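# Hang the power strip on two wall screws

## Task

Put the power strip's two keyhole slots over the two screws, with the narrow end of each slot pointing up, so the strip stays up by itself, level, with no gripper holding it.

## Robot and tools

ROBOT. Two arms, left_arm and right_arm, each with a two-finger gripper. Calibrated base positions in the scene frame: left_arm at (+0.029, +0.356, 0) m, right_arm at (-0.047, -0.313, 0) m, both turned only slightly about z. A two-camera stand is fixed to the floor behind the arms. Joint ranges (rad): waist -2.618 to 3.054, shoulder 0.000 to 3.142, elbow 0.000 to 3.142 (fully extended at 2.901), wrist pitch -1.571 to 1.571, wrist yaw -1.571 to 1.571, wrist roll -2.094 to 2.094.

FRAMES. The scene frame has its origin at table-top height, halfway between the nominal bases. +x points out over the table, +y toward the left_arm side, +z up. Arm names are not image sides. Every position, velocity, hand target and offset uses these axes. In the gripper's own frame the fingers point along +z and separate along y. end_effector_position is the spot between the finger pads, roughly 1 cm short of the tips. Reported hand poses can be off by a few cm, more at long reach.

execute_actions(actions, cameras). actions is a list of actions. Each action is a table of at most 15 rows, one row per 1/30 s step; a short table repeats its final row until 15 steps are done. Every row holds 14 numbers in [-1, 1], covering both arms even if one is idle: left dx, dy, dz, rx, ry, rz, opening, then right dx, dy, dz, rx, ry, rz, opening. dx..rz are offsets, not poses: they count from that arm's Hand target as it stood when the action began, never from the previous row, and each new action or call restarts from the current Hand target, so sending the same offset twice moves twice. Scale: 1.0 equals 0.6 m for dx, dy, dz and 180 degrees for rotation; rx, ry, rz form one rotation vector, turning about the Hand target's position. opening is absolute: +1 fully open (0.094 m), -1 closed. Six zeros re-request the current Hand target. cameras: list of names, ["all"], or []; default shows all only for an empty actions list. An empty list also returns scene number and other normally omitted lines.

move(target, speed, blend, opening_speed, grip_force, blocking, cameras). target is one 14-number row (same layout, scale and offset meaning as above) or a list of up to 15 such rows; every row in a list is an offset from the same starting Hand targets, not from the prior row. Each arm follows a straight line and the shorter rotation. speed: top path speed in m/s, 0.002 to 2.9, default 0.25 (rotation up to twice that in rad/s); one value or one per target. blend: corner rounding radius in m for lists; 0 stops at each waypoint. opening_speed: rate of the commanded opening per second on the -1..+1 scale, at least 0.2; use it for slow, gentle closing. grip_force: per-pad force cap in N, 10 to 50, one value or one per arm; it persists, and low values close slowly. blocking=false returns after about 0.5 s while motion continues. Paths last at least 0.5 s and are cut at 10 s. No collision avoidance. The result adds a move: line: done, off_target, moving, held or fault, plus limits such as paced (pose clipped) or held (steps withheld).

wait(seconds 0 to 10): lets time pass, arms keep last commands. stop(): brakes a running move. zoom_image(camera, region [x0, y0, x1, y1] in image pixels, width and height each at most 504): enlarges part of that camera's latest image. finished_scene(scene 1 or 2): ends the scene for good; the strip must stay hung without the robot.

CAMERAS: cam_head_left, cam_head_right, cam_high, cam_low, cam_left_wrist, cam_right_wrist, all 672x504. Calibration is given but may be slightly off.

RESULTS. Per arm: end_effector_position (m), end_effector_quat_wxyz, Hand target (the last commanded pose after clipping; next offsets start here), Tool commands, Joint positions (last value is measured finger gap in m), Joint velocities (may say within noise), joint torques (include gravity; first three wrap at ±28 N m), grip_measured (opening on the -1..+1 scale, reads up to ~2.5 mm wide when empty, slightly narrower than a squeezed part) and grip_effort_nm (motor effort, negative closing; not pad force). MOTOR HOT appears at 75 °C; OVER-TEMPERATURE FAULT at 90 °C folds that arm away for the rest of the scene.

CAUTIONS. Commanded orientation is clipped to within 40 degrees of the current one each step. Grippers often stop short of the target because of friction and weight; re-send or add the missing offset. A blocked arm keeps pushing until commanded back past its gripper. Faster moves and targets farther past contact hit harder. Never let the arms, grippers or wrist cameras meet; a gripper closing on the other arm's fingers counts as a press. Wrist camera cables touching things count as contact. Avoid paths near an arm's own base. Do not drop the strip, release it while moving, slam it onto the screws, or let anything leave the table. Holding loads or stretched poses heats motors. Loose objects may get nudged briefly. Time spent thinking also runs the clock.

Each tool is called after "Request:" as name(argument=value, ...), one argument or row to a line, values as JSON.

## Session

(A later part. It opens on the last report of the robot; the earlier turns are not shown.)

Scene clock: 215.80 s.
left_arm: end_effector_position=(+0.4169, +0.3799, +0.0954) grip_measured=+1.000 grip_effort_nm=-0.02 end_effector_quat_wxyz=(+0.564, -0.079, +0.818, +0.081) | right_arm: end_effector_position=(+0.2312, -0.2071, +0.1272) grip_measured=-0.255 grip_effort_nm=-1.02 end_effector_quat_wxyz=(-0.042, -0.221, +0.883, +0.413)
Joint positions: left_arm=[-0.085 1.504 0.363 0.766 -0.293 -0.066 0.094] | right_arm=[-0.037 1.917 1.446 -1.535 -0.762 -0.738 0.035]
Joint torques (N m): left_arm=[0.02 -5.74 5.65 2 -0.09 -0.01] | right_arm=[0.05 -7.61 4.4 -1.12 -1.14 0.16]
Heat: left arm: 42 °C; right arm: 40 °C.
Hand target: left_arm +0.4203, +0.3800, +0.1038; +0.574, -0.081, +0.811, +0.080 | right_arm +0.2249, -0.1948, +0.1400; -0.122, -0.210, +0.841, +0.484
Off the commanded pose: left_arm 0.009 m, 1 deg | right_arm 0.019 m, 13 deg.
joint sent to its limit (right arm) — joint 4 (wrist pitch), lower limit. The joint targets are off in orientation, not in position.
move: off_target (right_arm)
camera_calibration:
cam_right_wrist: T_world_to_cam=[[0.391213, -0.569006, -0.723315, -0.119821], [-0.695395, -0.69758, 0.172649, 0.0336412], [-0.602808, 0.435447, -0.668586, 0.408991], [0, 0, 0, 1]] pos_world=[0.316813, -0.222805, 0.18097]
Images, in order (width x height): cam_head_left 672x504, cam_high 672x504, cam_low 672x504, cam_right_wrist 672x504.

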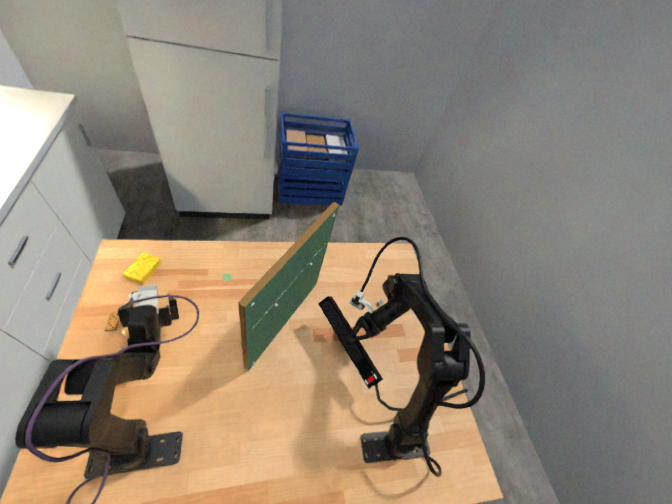

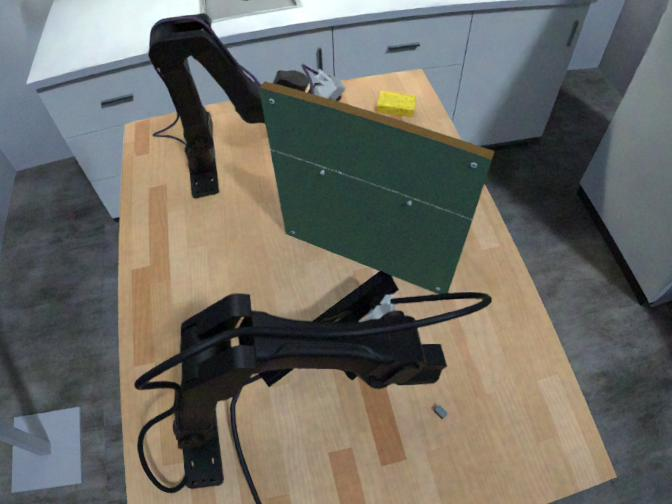

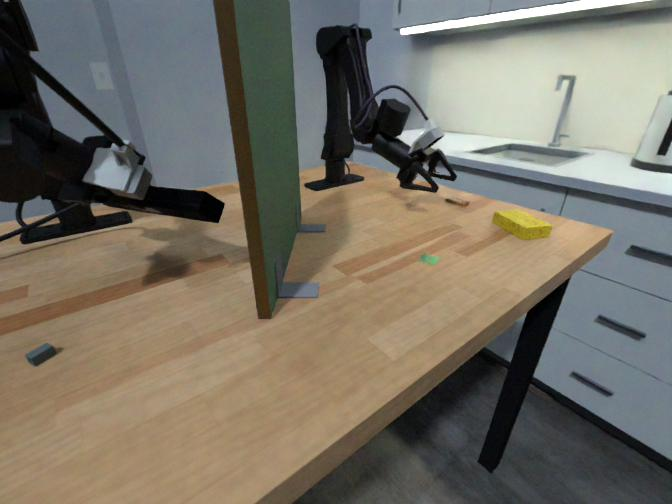

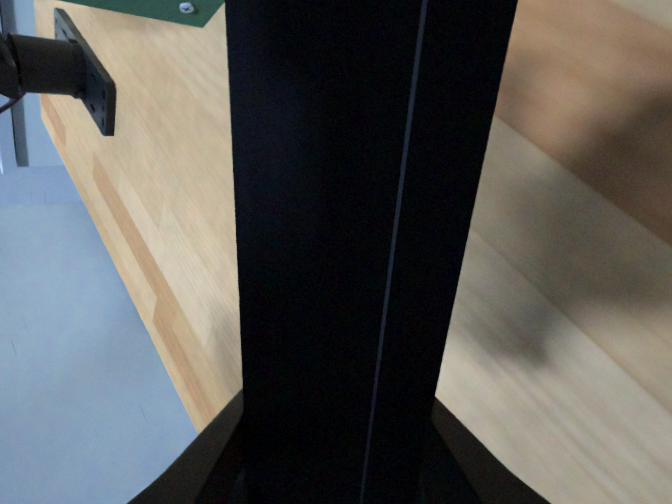

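Request:
move(
  target=[0,0,0,0,0,0,1,0,0,-0.133,0,0,0,-0.6],
  cameras=["cam_right_wrist","cam_head_left","cam_low","cam_high"],
  speed=0.1,
)

Request:
zoom_image(
  camera="cam_low",
  region=[0, 100, 240, 280],
)

Scene clock: 229.03 s.
left_arm: end_effector_position=(+0.4169, +0.3799, +0.0954) grip_measured=+1.000 grip_effort_nm=-0.02 end_effector_quat_wxyz=(+0.564, -0.079, +0.818, +0.081) | right_arm: end_effector_position=(+0.2234, -0.2033, +0.0512) grip_measured=-0.255 grip_effort_nm=-1.03 end_effector_quat_wxyz=(-0.127, -0.220, +0.851, +0.461)
Joint positions: left_arm=[-0.085 1.504 0.363 0.766 -0.293 -0.066 0.094] | right_arm=[-0.031 2.202 1.424 -1.499 -0.774 -0.869 0.035]
Joint torques (N m): left_arm=[-0.03 -5.76 5.64 2 -0.08 -0.03] | right_arm=[0.47 -8.88 4.75 -1.28 -0.77 -0.13]
Heat: left arm: 42 °C; right arm: 40 °C.
Hand target: left_arm +0.4203, +0.3800, +0.1038; +0.574, -0.081, +0.811, +0.080 | right_arm +0.2249, -0.1948, +0.0602; -0.122, -0.210, +0.840, +0.484
Off the commanded pose: left_arm 0.009 m, 1 deg | right_arm 0.012 m, 3 deg.
move: off_target (right_arm)
camera_calibration:
cam_right_wrist: T_world_to_cam=[[0.298067, -0.484726, -0.822312, -0.12655], [-0.60179, -0.764126, 0.232293, 0.0065153], [-0.740948, 0.42562, -0.519464, 0.373087], [0, 0, 0, 1]] pos_world=[0.31808, -0.215157, 0.0882283]
Images, in order (width x height): cam_head_left 672x504, cam_high 672x504, cam_low 672x504, cam_right_wrist 672x504.

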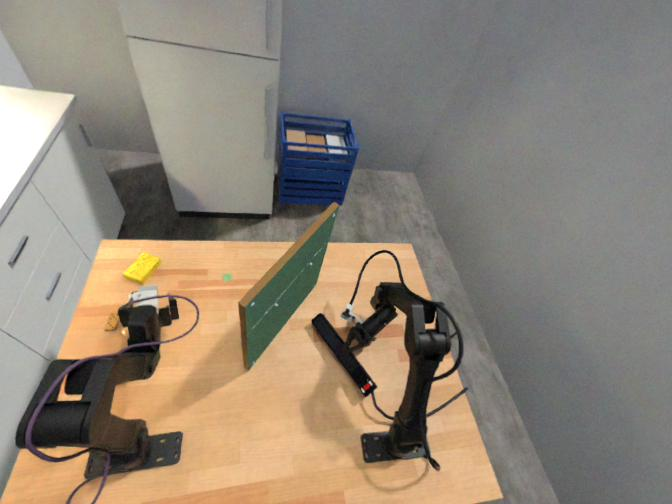

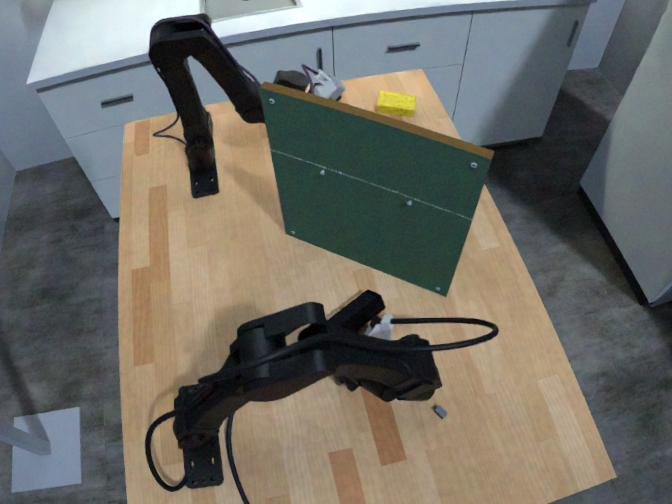

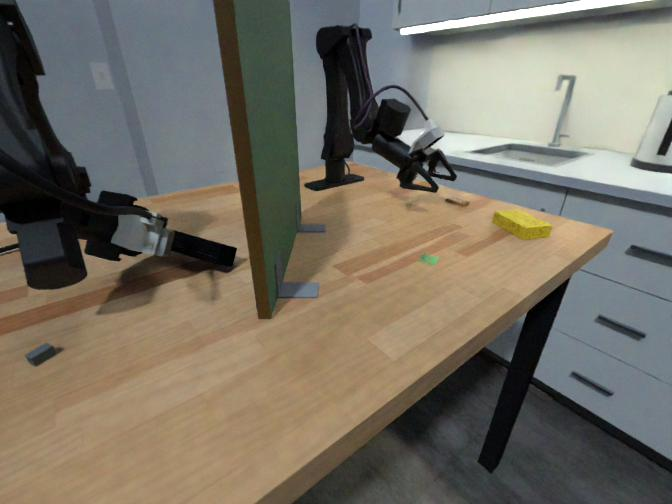

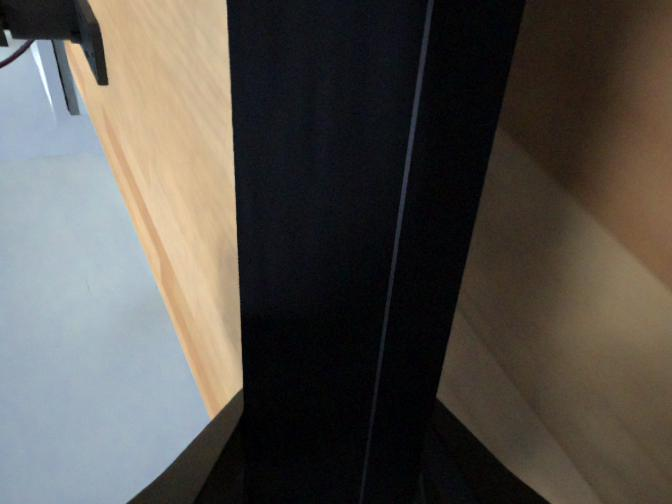

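Scaled by 2.100.

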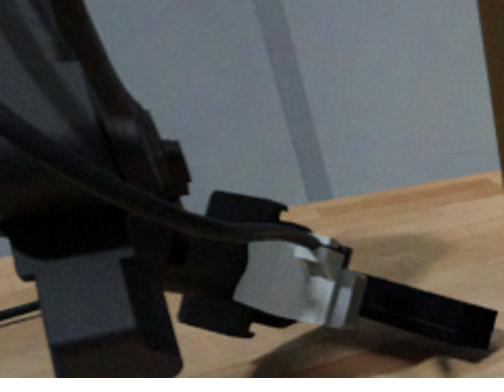

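Request:
move(
  target=[
    [0,0,0,0,0,0,1,0,0,-0.02,0,0,0,-0.6],
    [0,0,0,0,0,0,1,0,0,-0.02,0,0,0,-0.05],
    [0,0,0,0,0,0,1,0.05,-0.088,0.05,0,0,0,-0.05],
    [0,0,0,0,0,0,1,0.06,-0.11,0.17,0,0,0,-0.05],
  ],
  cameras=["cam_right_wrist","cam_head_left","cam_low","cam_high"],
  speed=[0.06,0.06,0.08,0.2],
  opening_speed=0.4,
)

Request:
zoom_image(
  camera="cam_head_left",
  region=[270, 270, 420, 420],
)

Scene clock: 240.70 s.
left_arm: end_effector_position=(+0.4169, +0.3799, +0.0954) grip_measured=+1.000 grip_effort_nm=-0.02 end_effector_quat_wxyz=(+0.564, -0.079, +0.818, +0.081) | right_arm: end_effector_position=(+0.2541, -0.2621, +0.1473) grip_measured=-0.053 grip_effort_nm=0.15 end_effector_quat_wxyz=(+0.012, -0.143, +0.902, +0.408)
Joint positions: left_arm=[-0.085 1.504 0.363 0.766 -0.293 -0.066 0.094] | right_arm=[-0.222 1.904 1.521 -1.583 -0.763 -0.73 0.045]
Joint torques (N m): left_arm=[0.03 -5.78 5.6 1.99 -0.08 -0.02] | right_arm=[-0.47 -9.33 7.39 -0.55 -0.56 0.02]
Heat: left arm: 42 °C; right arm: 39 °C.
Hand target: left_arm +0.4203, +0.3800, +0.1038; +0.574, -0.081, +0.811, +0.080 | right_arm +0.2609, -0.2609, +0.1622; -0.122, -0.210, +0.841, +0.484
Off the commanded pose: left_arm 0.009 m, 1 deg | right_arm 0.016 m, 21 deg.
joint sent to its limit (right arm) — joint 4 (wrist pitch), lower limit. The joint targets are off in orientation, not in position.
move: off_target (right_arm); target 2's new opening was sent with right_arm's hand 0.010 m and 3 deg from that target
camera_calibration:
cam_right_wrist: T_world_to_cam=[[0.301288, -0.640437, -0.706446, -0.143857], [-0.820054, -0.552074, 0.150749, 0.080714], [-0.486556, 0.533906, -0.691526, 0.45988], [0, 0, 0, 1]] pos_world=[0.333289, -0.293103, 0.204224]
Images, in order (width x height): cam_head_left 672x504, cam_high 672x504, cam_low 672x504, cam_right_wrist 672x504.

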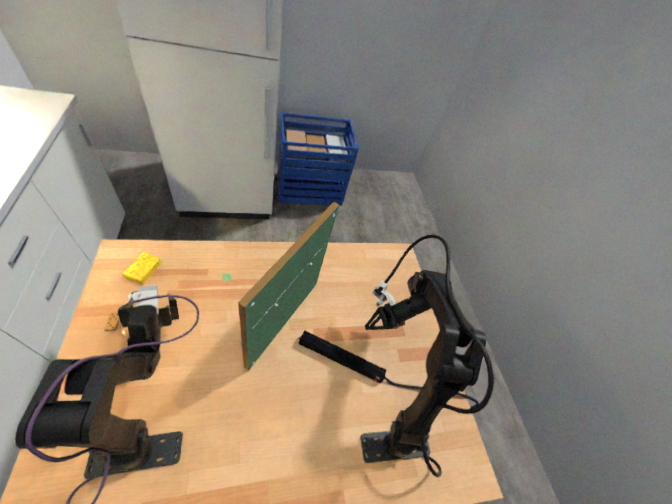

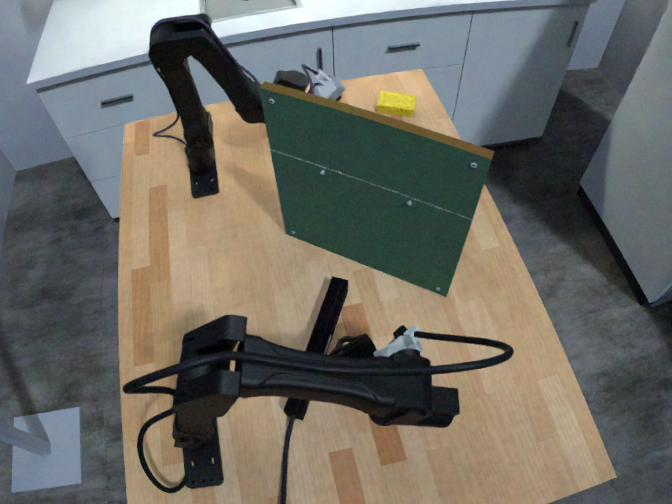

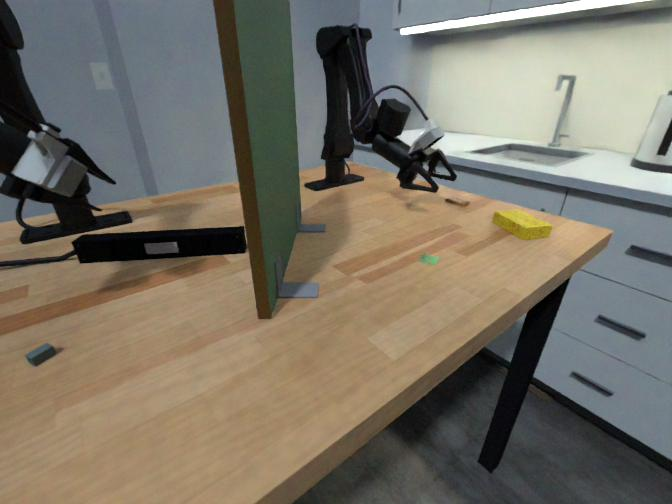

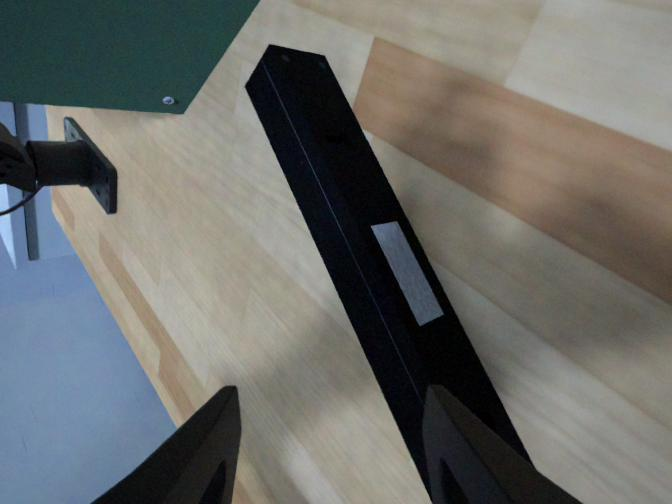

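Scaled by 3.360.

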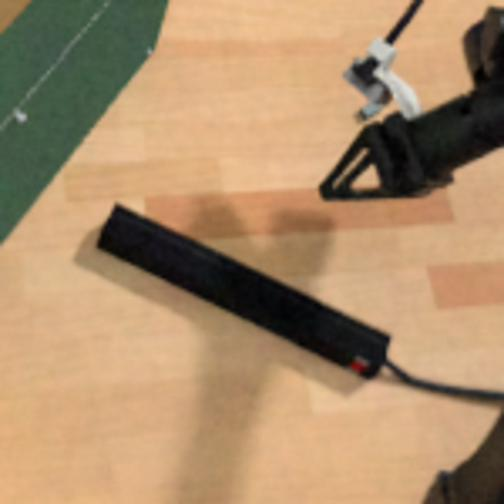

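Request:
move(
  target=[0,0,0,0,0,0,1,-0.0748,0.1215,-0.02,-0.2436,-0.231,0.1534,1],
  cameras=["cam_right_wrist","cam_high"],
  speed=0.4,
)

Scene clock: 274.13 s.
left_arm: end_effector_position=(+0.4169, +0.3799, +0.0954) grip_measured=+1.000 grip_effort_nm=-0.02 end_effector_quat_wxyz=(+0.564, -0.079, +0.818, +0.081) | right_arm: end_effector_position=(+0.2155, -0.1871, +0.1419) grip_measured=+0.997 grip_effort_nm=0.15 end_effector_quat_wxyz=(-0.022, -0.492, +0.870, +0.006)
Joint positions: left_arm=[-0.085 1.504 0.363 0.766 -0.293 -0.066 0.094] | right_arm=[0.472 1.689 1.494 -1.421 -0.009 -0.591 0.094]
Joint torques (N m): left_arm=[-0.02 -5.75 5.64 2 -0.08 -0.02] | right_arm=[0.1 -9.72 5.04 0.09 0.09 0.06]
Heat: left arm: 42 °C; right arm: 40 °C.
Hand target: left_arm +0.4203, +0.3800, +0.1038; +0.574, -0.081, +0.811, +0.080 | right_arm +0.2160, -0.1879, +0.1502; +0.000, -0.489, +0.872, +0.001
Off the commanded pose: left_arm 0.009 m, 1 deg | right_arm 0.008 m, 3 deg.
move: off_target (right_arm)
camera_calibration:
cam_right_wrist: T_world_to_cam=[[0.873356, -0.487069, -0.00357392, -0.282407], [-0.431177, -0.776509, 0.459477, -0.078268], [-0.226572, -0.399746, -0.888182, 0.194514], [0, 0, 0, 1]] pos_world=[0.256966, -0.120571, 0.207717]
Images, in order (width x height): cam_high 672x504, cam_right_wrist 672x504.

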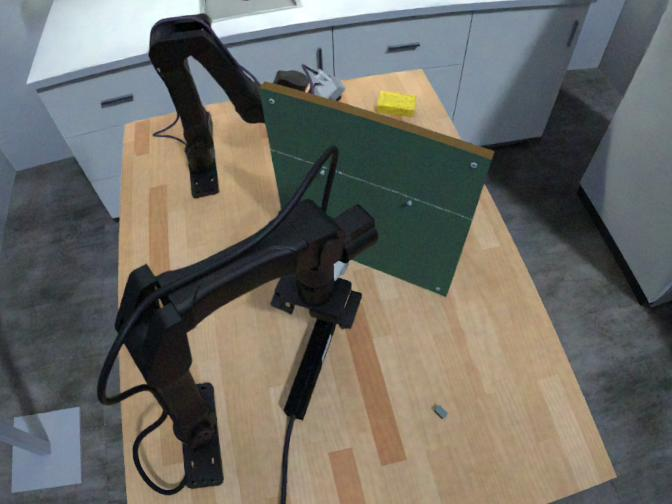

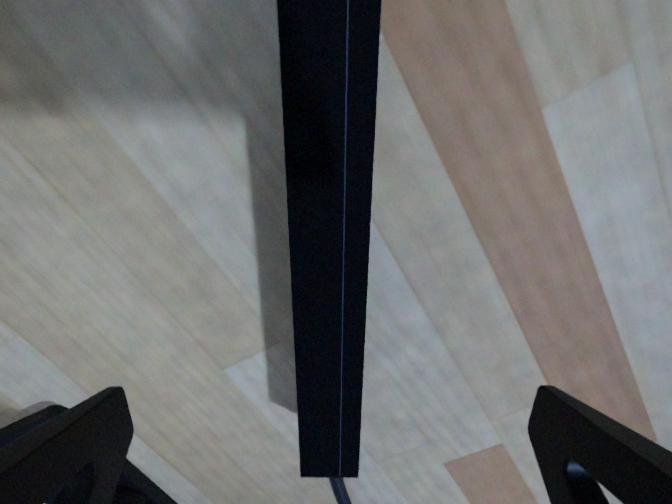

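Request:
move(
  target=[
    [0,0,0,0,0,0,1,0,0,-0.178,0,0,0,1],
    [0,0,0,0,0,0,1,0,0,-0.178,0,0,0,-0.6],
    [0,0,0,0,0,0,1,0.007,-0.01,-0.1,0,0,-0.172,-0.6],
    [0,0,0,0,0,0,1,0.007,-0.01,-0.1,0.3055,0.2897,-0.1466,-0.6],
  ],
  cameras=["cam_right_wrist","cam_head_left","cam_low","cam_high"],
  speed=[0.2,0.2,0.3,0.4],
  opening_speed=1.2,
)

Request:
zoom_image(
  camera="cam_low",
  region=[0, 100, 240, 280],
)

Scene clock: 291.00 s.
left_arm: end_effector_position=(+0.4169, +0.3799, +0.0954) grip_measured=+1.000 grip_effort_nm=-0.02 end_effector_quat_wxyz=(+0.564, -0.079, +0.818, +0.081) | right_arm: end_effector_position=(+0.2216, -0.2029, +0.0785) grip_measured=-0.277 grip_effort_nm=-1.03 end_effector_quat_wxyz=(-0.075, -0.193, +0.831, +0.515)
Joint positions: left_arm=[-0.085 1.504 0.363 0.766 -0.293 -0.066 0.094] | right_arm=[-0.088 2.134 1.355 -1.537 -0.899 -0.951 0.034]
Joint torques (N m): left_arm=[-0.01 -5.76 5.64 2 -0.08 -0.01] | right_arm=[-0.09 -7.86 3.51 -1.5 -1.02 0]
Heat: left arm: 42 °C; right arm: 40 °C.
Hand target: left_arm +0.4203, +0.3800, +0.1038; +0.574, -0.081, +0.811, +0.080 | right_arm +0.2203, -0.1939, +0.0902; -0.149, -0.189, +0.770, +0.591
Off the commanded pose: left_arm 0.009 m, 1 deg | right_arm 0.015 m, 14 deg.
joint sent to its limit (right arm) — joint 4 (wrist pitch), lower limit. The joint targets are off in orientation, not in position.
move: off_target (right_arm)
camera_calibration:
cam_right_wrist: T_world_to_cam=[[0.282934, -0.405927, -0.869006, -0.080402], [-0.681172, -0.722892, 0.115897, 0.034512], [-0.675243, 0.559151, -0.481037, 0.395259], [0, 0, 0, 1]] pos_world=[0.313153, -0.228699, 0.116264]
Images, in order (width x height): cam_head_left 672x504, cam_high 672x504, cam_low 672x504, cam_right_wrist 672x504.

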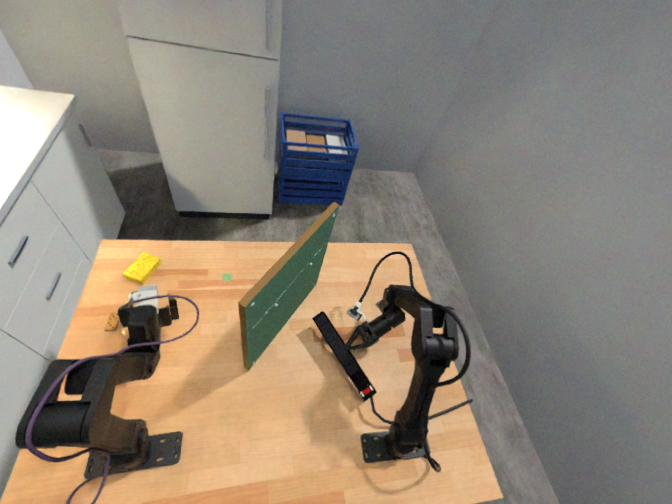

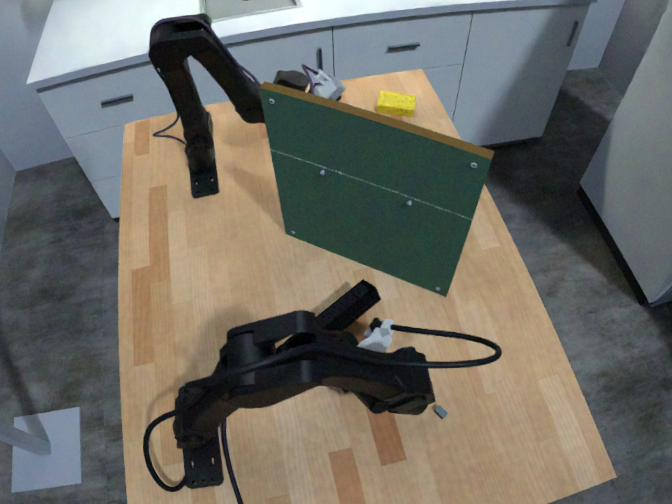

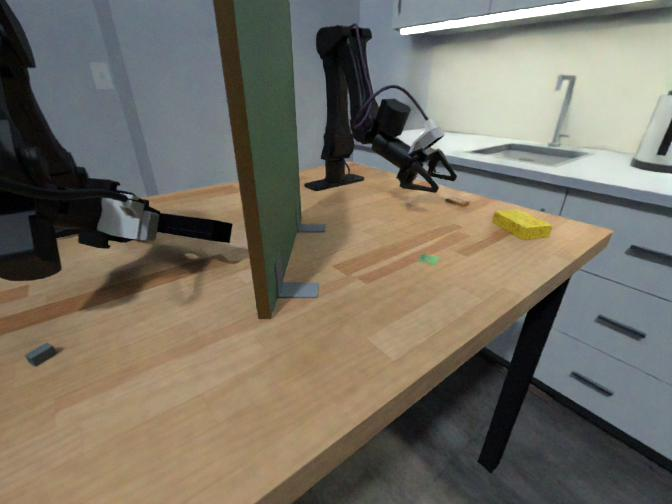

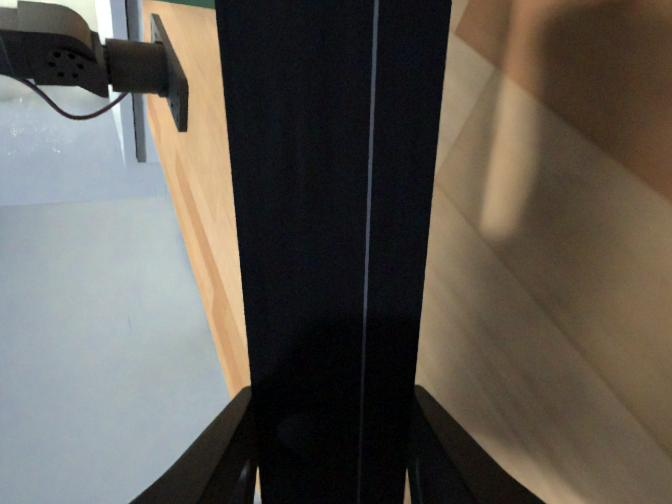

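Scaled by 2.100.

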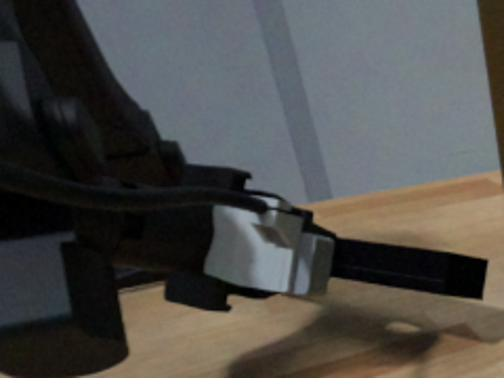

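Request:
move(
  target=[0,0,0,0,0,0,1,0,0,-0.055,0,0,0,-0.6],
  cameras=["cam_low","cam_head_left"],
  speed=0.08,
)

Request:
zoom_image(
  camera="cam_low",
  region=[0, 100, 240, 300],
)

Scene clock: 301.30 s.
left_arm: end_effector_position=(+0.4169, +0.3799, +0.0954) grip_measured=+1.000 grip_effort_nm=-0.02 end_effector_quat_wxyz=(+0.564, -0.079, +0.818, +0.081) | right_arm: end_effector_position=(+0.2134, -0.2009, +0.0459) grip_measured=-0.277 grip_effort_nm=-1.03 end_effector_quat_wxyz=(-0.114, -0.185, +0.812, +0.542)
Joint positions: left_arm=[-0.085 1.504 0.363 0.766 -0.293 -0.066 0.094] | right_arm=[-0.087 2.28 1.355 -1.541 -0.905 -1.026 0.034]
Joint torques (N m): left_arm=[-0.02 -5.72 5.64 2 -0.08 -0.02] | right_arm=[0.39 -8.1 5.39 -1.62 -0.73 -0.15]
Heat: left arm: 42 °C; right arm: 39 °C.
Hand target: left_arm +0.4203, +0.3800, +0.1038; +0.574, -0.081, +0.811, +0.080 | right_arm +0.2203, -0.1940, +0.0572; -0.149, -0.189, +0.770, +0.591
Off the commanded pose: left_arm 0.009 m, 1 deg | right_arm 0.015 m, 8 deg.
joint sent to its limit (right arm) — joint 4 (wrist pitch), lower limit. The joint targets are off in orientation, not in position.
move: off_target (right_arm)
Images, in order (width x height): cam_head_left 672x504, cam_low 672x504.

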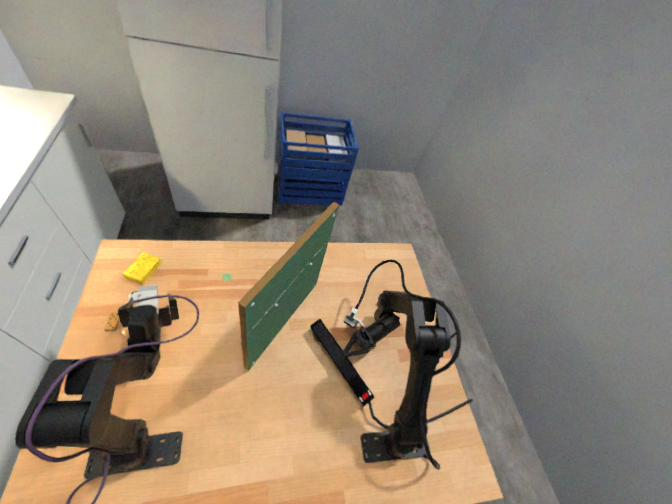

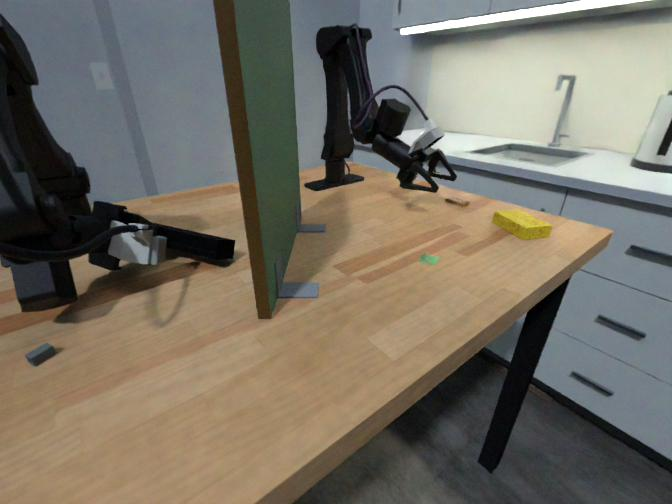

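Scaled by 2.100.

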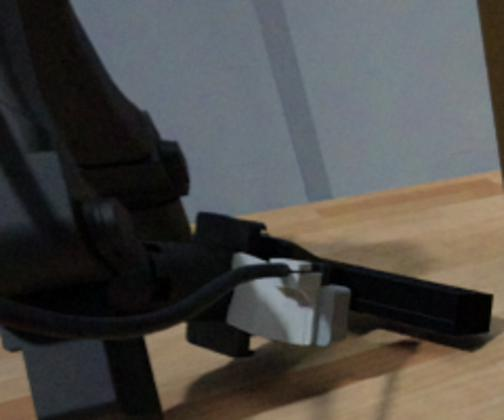

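Request:
move(
  target=[
    [0,0,0,0,0,0,1,0,0,0.013,0,0,0,-0.6],
    [0,0,0,0,0,0,1,0,0,0.013,0,0,0,0.25],
    [0,0,0,0,0,0,1,0.065,-0.14,0.075,0,0,0,0.25],
  ],
  cameras=["cam_right_wrist","cam_low","cam_head_left"],
  speed=[0.06,0.06,0.08],
)

Request:
zoom_image(
  camera="cam_low",
  region=[0, 100, 240, 300],
)

Scene clock: 310.37 s.
left_arm: end_effector_position=(+0.4169, +0.3799, +0.0954) grip_measured=+1.000 grip_effort_nm=-0.02 end_effector_quat_wxyz=(+0.564, -0.079, +0.818, +0.081) | right_arm: end_effector_position=(+0.2509, -0.2754, +0.0848) grip_measured=+0.247 grip_effort_nm=0.15 end_effector_quat_wxyz=(-0.024, -0.099, +0.859, +0.502)
Joint positions: left_arm=[-0.085 1.504 0.363 0.766 -0.293 -0.066 0.094] | right_arm=[-0.316 2.148 1.446 -1.577 -0.859 -0.915 0.059]
Joint torques (N m): left_arm=[-0.01 -5.76 5.64 1.99 -0.07 -0.02] | right_arm=[-0.12 -12.31 6.68 -1.06 -0.42 -0.04]
Heat: left arm: 42 °C; right arm: 39 °C.
Hand target: left_arm +0.4203, +0.3800, +0.1038; +0.574, -0.081, +0.811, +0.080 | right_arm +0.2593, -0.2779, +0.1023; -0.149, -0.189, +0.770, +0.591
Off the commanded pose: left_arm 0.009 m, 1 deg | right_arm 0.019 m, 23 deg.
joint sent to its limit (right arm) — joint 4 (wrist pitch), lower limit. The joint targets are off in orientation, not in position.
move: off_target (right_arm); target 2's new opening was sent with right_arm's hand 0.021 m and 8 deg from that target
camera_calibration:
cam_right_wrist: T_world_to_cam=[[0.181838, -0.496236, -0.848932, -0.113864], [-0.820644, -0.552207, 0.147009, 0.080663], [-0.541737, 0.669939, -0.507645, 0.457853], [0, 0, 0, 1]] pos_world=[0.334936, -0.318694, 0.123905]
Images, in order (width x height): cam_head_left 672x504, cam_low 672x504, cam_right_wrist 672x504.

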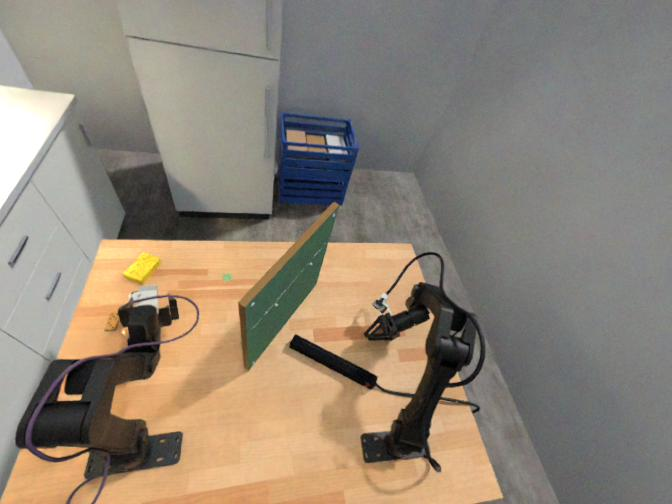

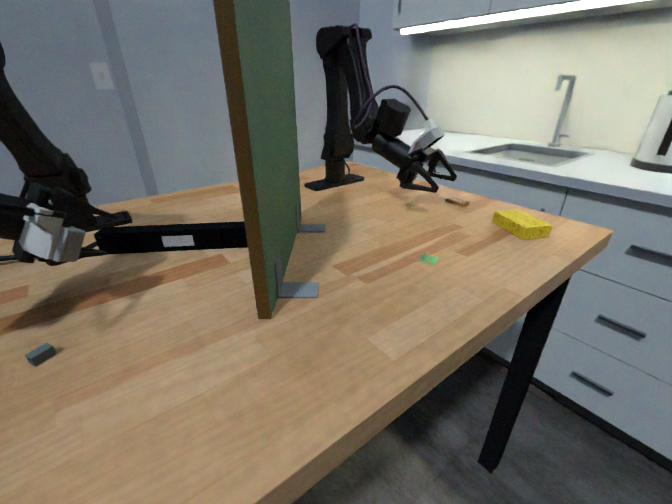

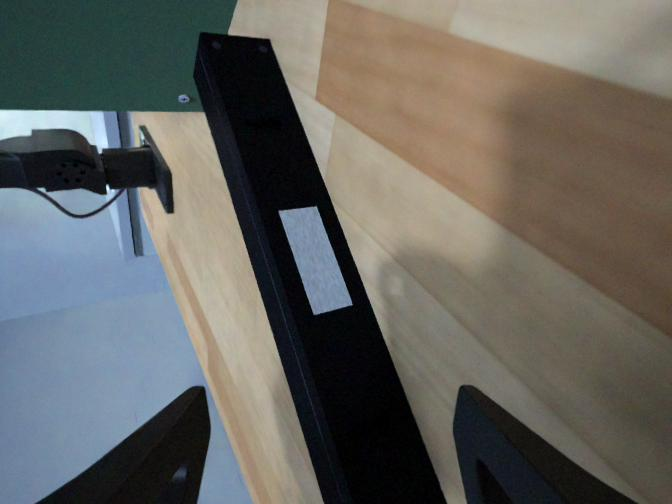

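Scaled by 2.100.

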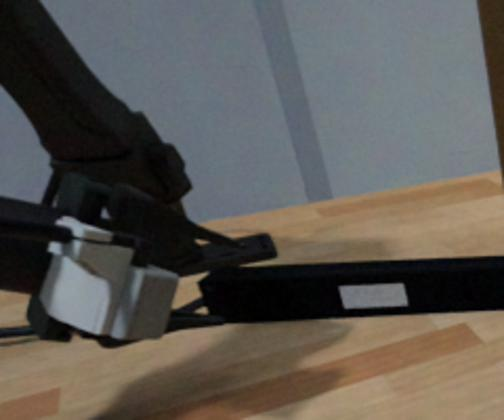

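Request:
zoom_image(
  camera="cam_head_left",
  region=[270, 310, 400, 400],
)

Request:
zoom_image(
  camera="cam_right_wrist",
  region=[180, 20, 480, 504],
)

Scaled by 3.877.

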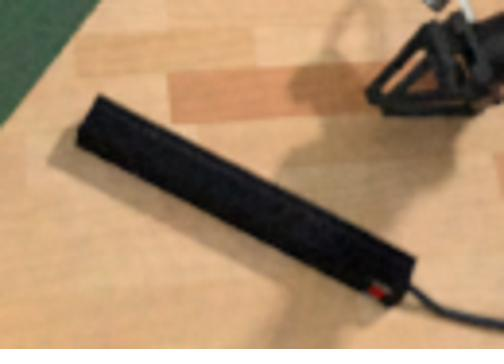

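Scaled by 1.041.

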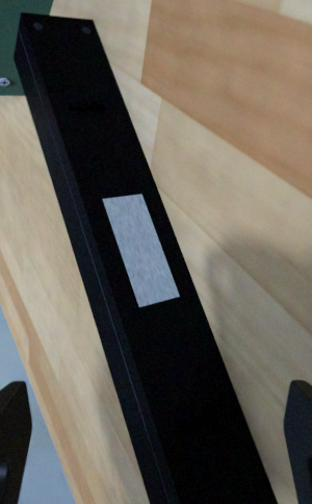

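Request:
move(
  target=[
    [0,0,0,0,0,0,1,0,0.02,0.1,0,0,0,1],
    [0,0,0,0,0,0,1,-0.098,0.198,0.08,-0.3095,-0.286,0.1402,1],
    [0,0,0,0,0,0,1,-0.098,0.198,-0.1,-0.3095,-0.286,0.1402,1],
    [0,0,0,0,0,0,1,-0.098,0.198,-0.1,-0.3095,-0.286,0.1402,-0.6],
    [0,0,0,0,0,0,1,-0.07,0.16,0.08,-0.3095,-0.286,0.1402,-0.6],
  ],
  cameras=["cam_right_wrist","cam_head_left"],
  speed=[0.3,0.4,0.25,0.2,0.2],
  opening_speed=1.5,
)

Scene clock: 358.17 s.
left_arm: end_effector_position=(+0.4169, +0.3799, +0.0954) grip_measured=+1.000 grip_effort_nm=-0.02 end_effector_quat_wxyz=(+0.564, -0.079, +0.818, +0.081) | right_arm: end_effector_position=(+0.2107, -0.1857, +0.1301) grip_measured=-0.277 grip_effort_nm=-1.02 end_effector_quat_wxyz=(-0.032, -0.476, +0.879, -0.002)
Joint positions: left_arm=[-0.085 1.504 0.363 0.766 -0.293 -0.066 0.094] | right_arm=[0.493 1.691 1.449 -1.393 0.006 -0.532 0.034]
Joint torques (N m): left_arm=[-0.01 -5.74 5.63 2 -0.08 -0.02] | right_arm=[-0.23 -9.06 9.31 -0.15 -0.06 -0.04]
Heat: left arm: 41 °C; right arm: 40 °C.
Hand target: left_arm +0.4203, +0.3800, +0.1038; +0.574, -0.081, +0.811, +0.080 | right_arm +0.2172, -0.1820, +0.1502; +0.000, -0.479, +0.878, +0.000
Off the commanded pose: left_arm 0.009 m, 1 deg | right_arm 0.022 m, 4 deg.
move: off_target (right_arm)
camera_calibration:
cam_right_wrist: T_world_to_cam=[[0.854645, -0.519213, 0.000867229, -0.280185], [-0.45526, -0.748571, 0.482057, -0.0665614], [-0.249641, -0.412383, -0.876139, 0.184453], [0, 0, 0, 1]] pos_world=[0.255203, -0.119236, 0.193936]
Images, in order (width x height): cam_head_left 672x504, cam_right_wrist 672x504.

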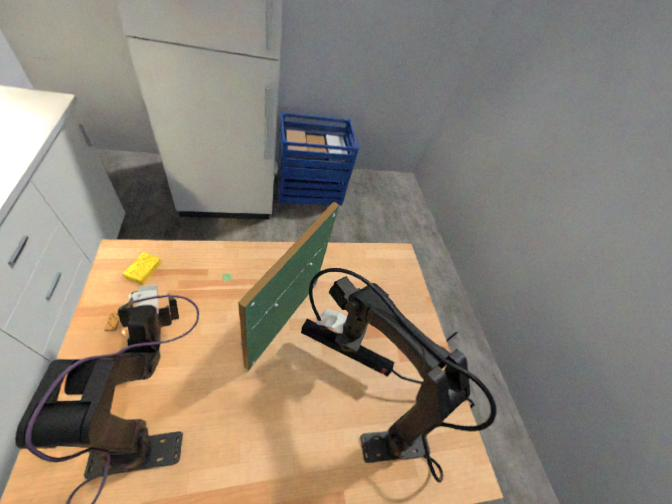

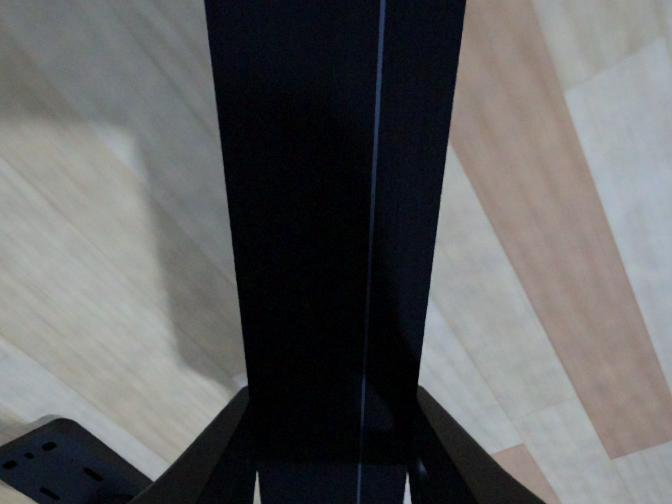

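Request:
move(
  target=[
    [0,0,0,0,0,0,1,0.113,0.057,0.017,0,0,-0.483,-0.6],
    [0,0,0,0,0,0,1,0.113,0.057,0.017,0.4584,0.1102,-0.4008,-0.6],
  ],
  cameras=["cam_low","cam_head_left","cam_right_wrist"],
  speed=0.4,
)

Request:
zoom_image(
  camera="cam_low",
  region=[0, 60, 260, 300],
)

Scene clock: 378.90 s.
left_arm: end_effector_position=(+0.4169, +0.3799, +0.0954) grip_measured=+1.000 grip_effort_nm=-0.02 end_effector_quat_wxyz=(+0.564, -0.079, +0.818, +0.081) | right_arm: end_effector_position=(+0.2847, -0.1519, +0.1516) grip_measured=-0.277 grip_effort_nm=-1.02 end_effector_quat_wxyz=(+0.157, +0.214, +0.759, +0.594)
Joint positions: left_arm=[-0.085 1.504 0.363 0.766 -0.293 -0.066 0.094] | right_arm=[0.073 1.418 0.52 0.462 -0.953 1.225 0.034]
Joint torques (N m): left_arm=[-0.03 -5.72 5.63 2 -0.08 -0.02] | right_arm=[0.76 -4.42 5.46 1.82 -0.27 0.29]
Heat: left arm: 41 °C; right arm: 41 °C.
Hand target: left_arm +0.4203, +0.3800, +0.1038; +0.574, -0.081, +0.811, +0.080 | right_arm +0.2850, -0.1477, +0.1604; +0.164, +0.200, +0.751, +0.608
Off the commanded pose: left_arm 0.009 m, 1 deg | right_arm 0.010 m, 3 deg.
move: off_target (right_arm)
camera_calibration:
cam_right_wrist: T_world_to_cam=[[-0.125816, -0.243555, -0.961692, 0.141083], [-0.98964, 0.0983989, 0.104552, 0.32015], [0.0691652, 0.964883, -0.253412, 0.259754], [0, 0, 0, 1]] pos_world=[0.316618, -0.247773, 0.16803]
Images, in order (width x height): cam_head_left 672x504, cam_low 672x504, cam_right_wrist 672x504.

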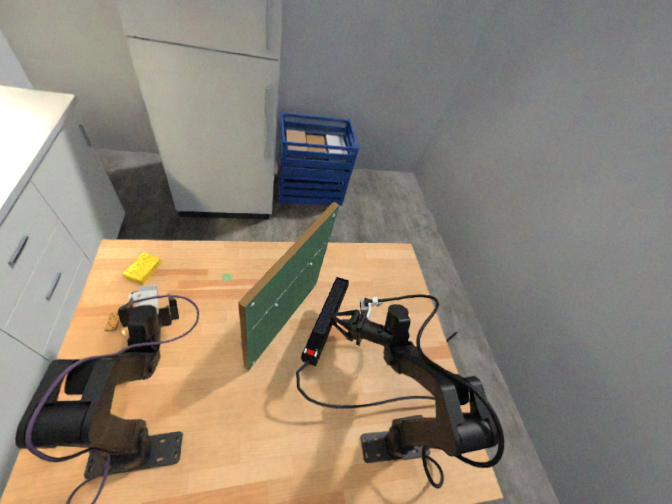

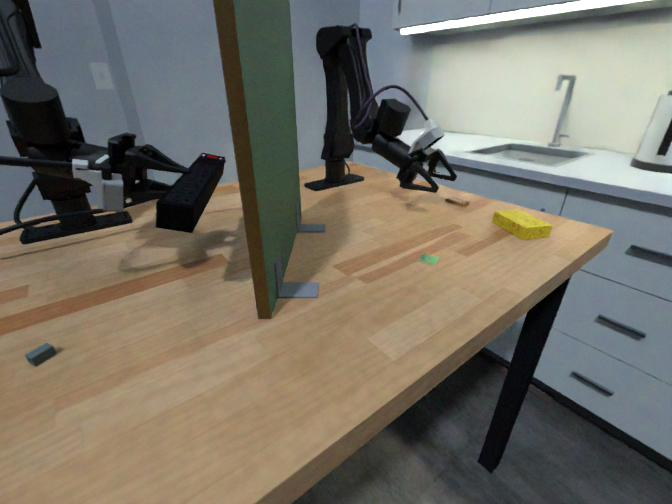

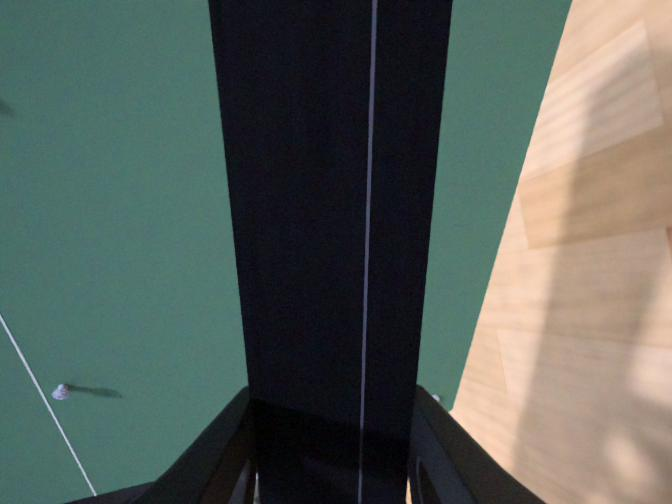

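Scaled by 1.938.

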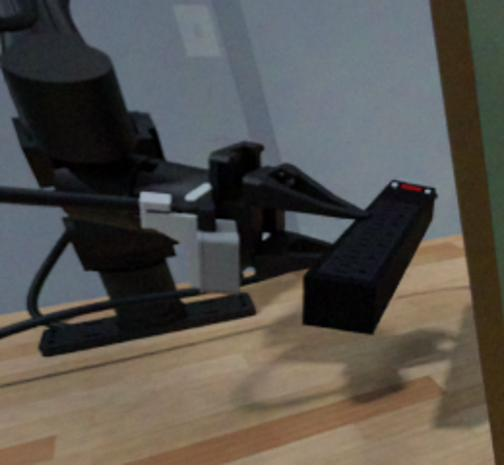

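Request:
move(
  target=[
    [0,0,0,0,0,0,1,0,0,-0.12,-0.067,0.039,0,-0.6],
    [0,0,0,0,0,0,1,0,0,-0.174,-0.067,0.039,0,-0.6],
    [0,0,0,0,0,0,1,0,0,-0.174,-0.067,0.039,0,0.2],
  ],
  cameras=["cam_low","cam_head_left","cam_right_wrist"],
  speed=[0.15,0.06,0.06],
  opening_speed=0.5,
)

Request:
zoom_image(
  camera="cam_low",
  region=[0, 100, 260, 300],
)

Scene clock: 393.57 s.
left_arm: end_effector_position=(+0.4169, +0.3799, +0.0954) grip_measured=+1.000 grip_effort_nm=-0.02 end_effector_quat_wxyz=(+0.564, -0.079, +0.818, +0.081) | right_arm: end_effector_position=(+0.2878, -0.1542, +0.0535) grip_measured=+0.197 grip_effort_nm=0.15 end_effector_quat_wxyz=(+0.139, +0.234, +0.821, +0.502)
Joint positions: left_arm=[-0.085 1.504 0.363 0.766 -0.293 -0.066 0.094] | right_arm=[0.118 1.664 0.514 0.432 -0.8 1.019 0.056]
Joint torques (N m): left_arm=[-0.01 -5.72 5.64 1.99 -0.08 -0.02] | right_arm=[0.88 -5.34 4.34 1.46 -0.42 -0.08]
Heat: left arm: 41 °C; right arm: 40 °C.
Hand target: left_arm +0.4203, +0.3800, +0.1038; +0.574, -0.081, +0.811, +0.080 | right_arm +0.2851, -0.1478, +0.0560; +0.138, +0.219, +0.819, +0.512
Off the commanded pose: left_arm 0.009 m, 1 deg | right_arm 0.008 m, 2 deg.
move: done; target 3's new opening was sent with right_arm's hand 0.009 m and 3 deg from that target
camera_calibration:
cam_right_wrist: T_world_to_cam=[[-0.231776, -0.426491, -0.874291, 0.0441191], [-0.971892, 0.139694, 0.189506, 0.330355], [0.0413106, 0.893639, -0.446881, 0.244245], [0, 0, 0, 1]] pos_world=[0.321205, -0.245599, 0.0851173]
Images, in order (width x height): cam_head_left 672x504, cam_low 672x504, cam_right_wrist 672x504.

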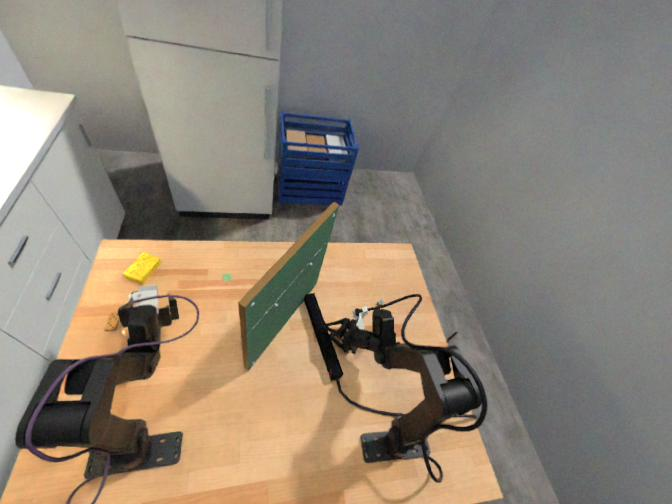

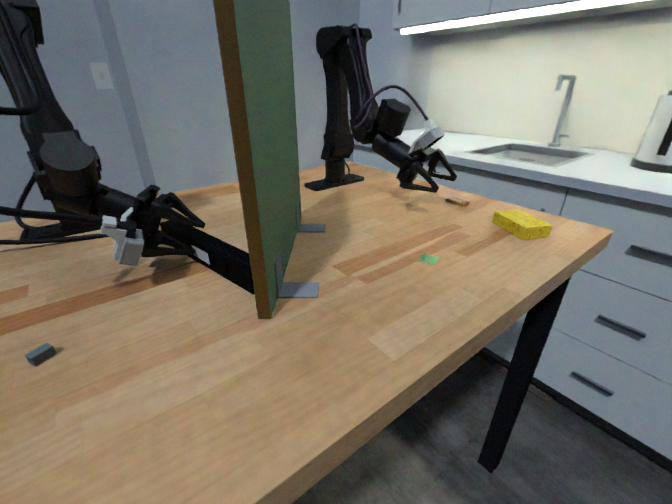

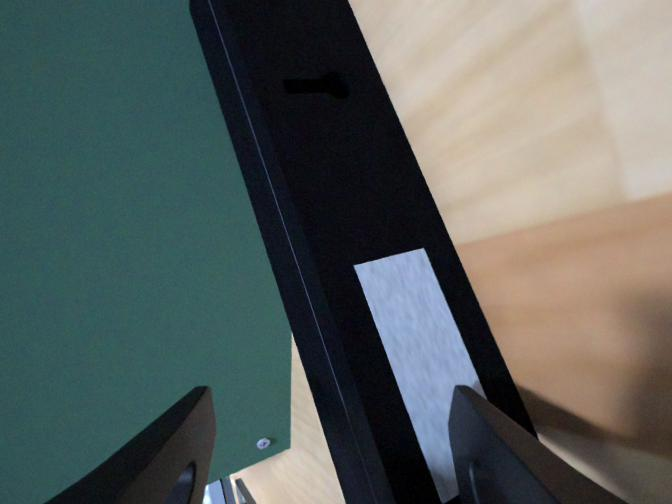

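Scaled by 1.938.

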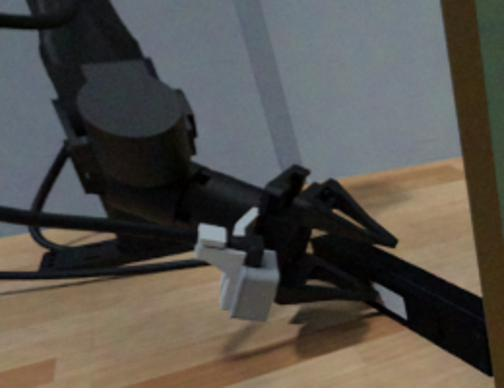

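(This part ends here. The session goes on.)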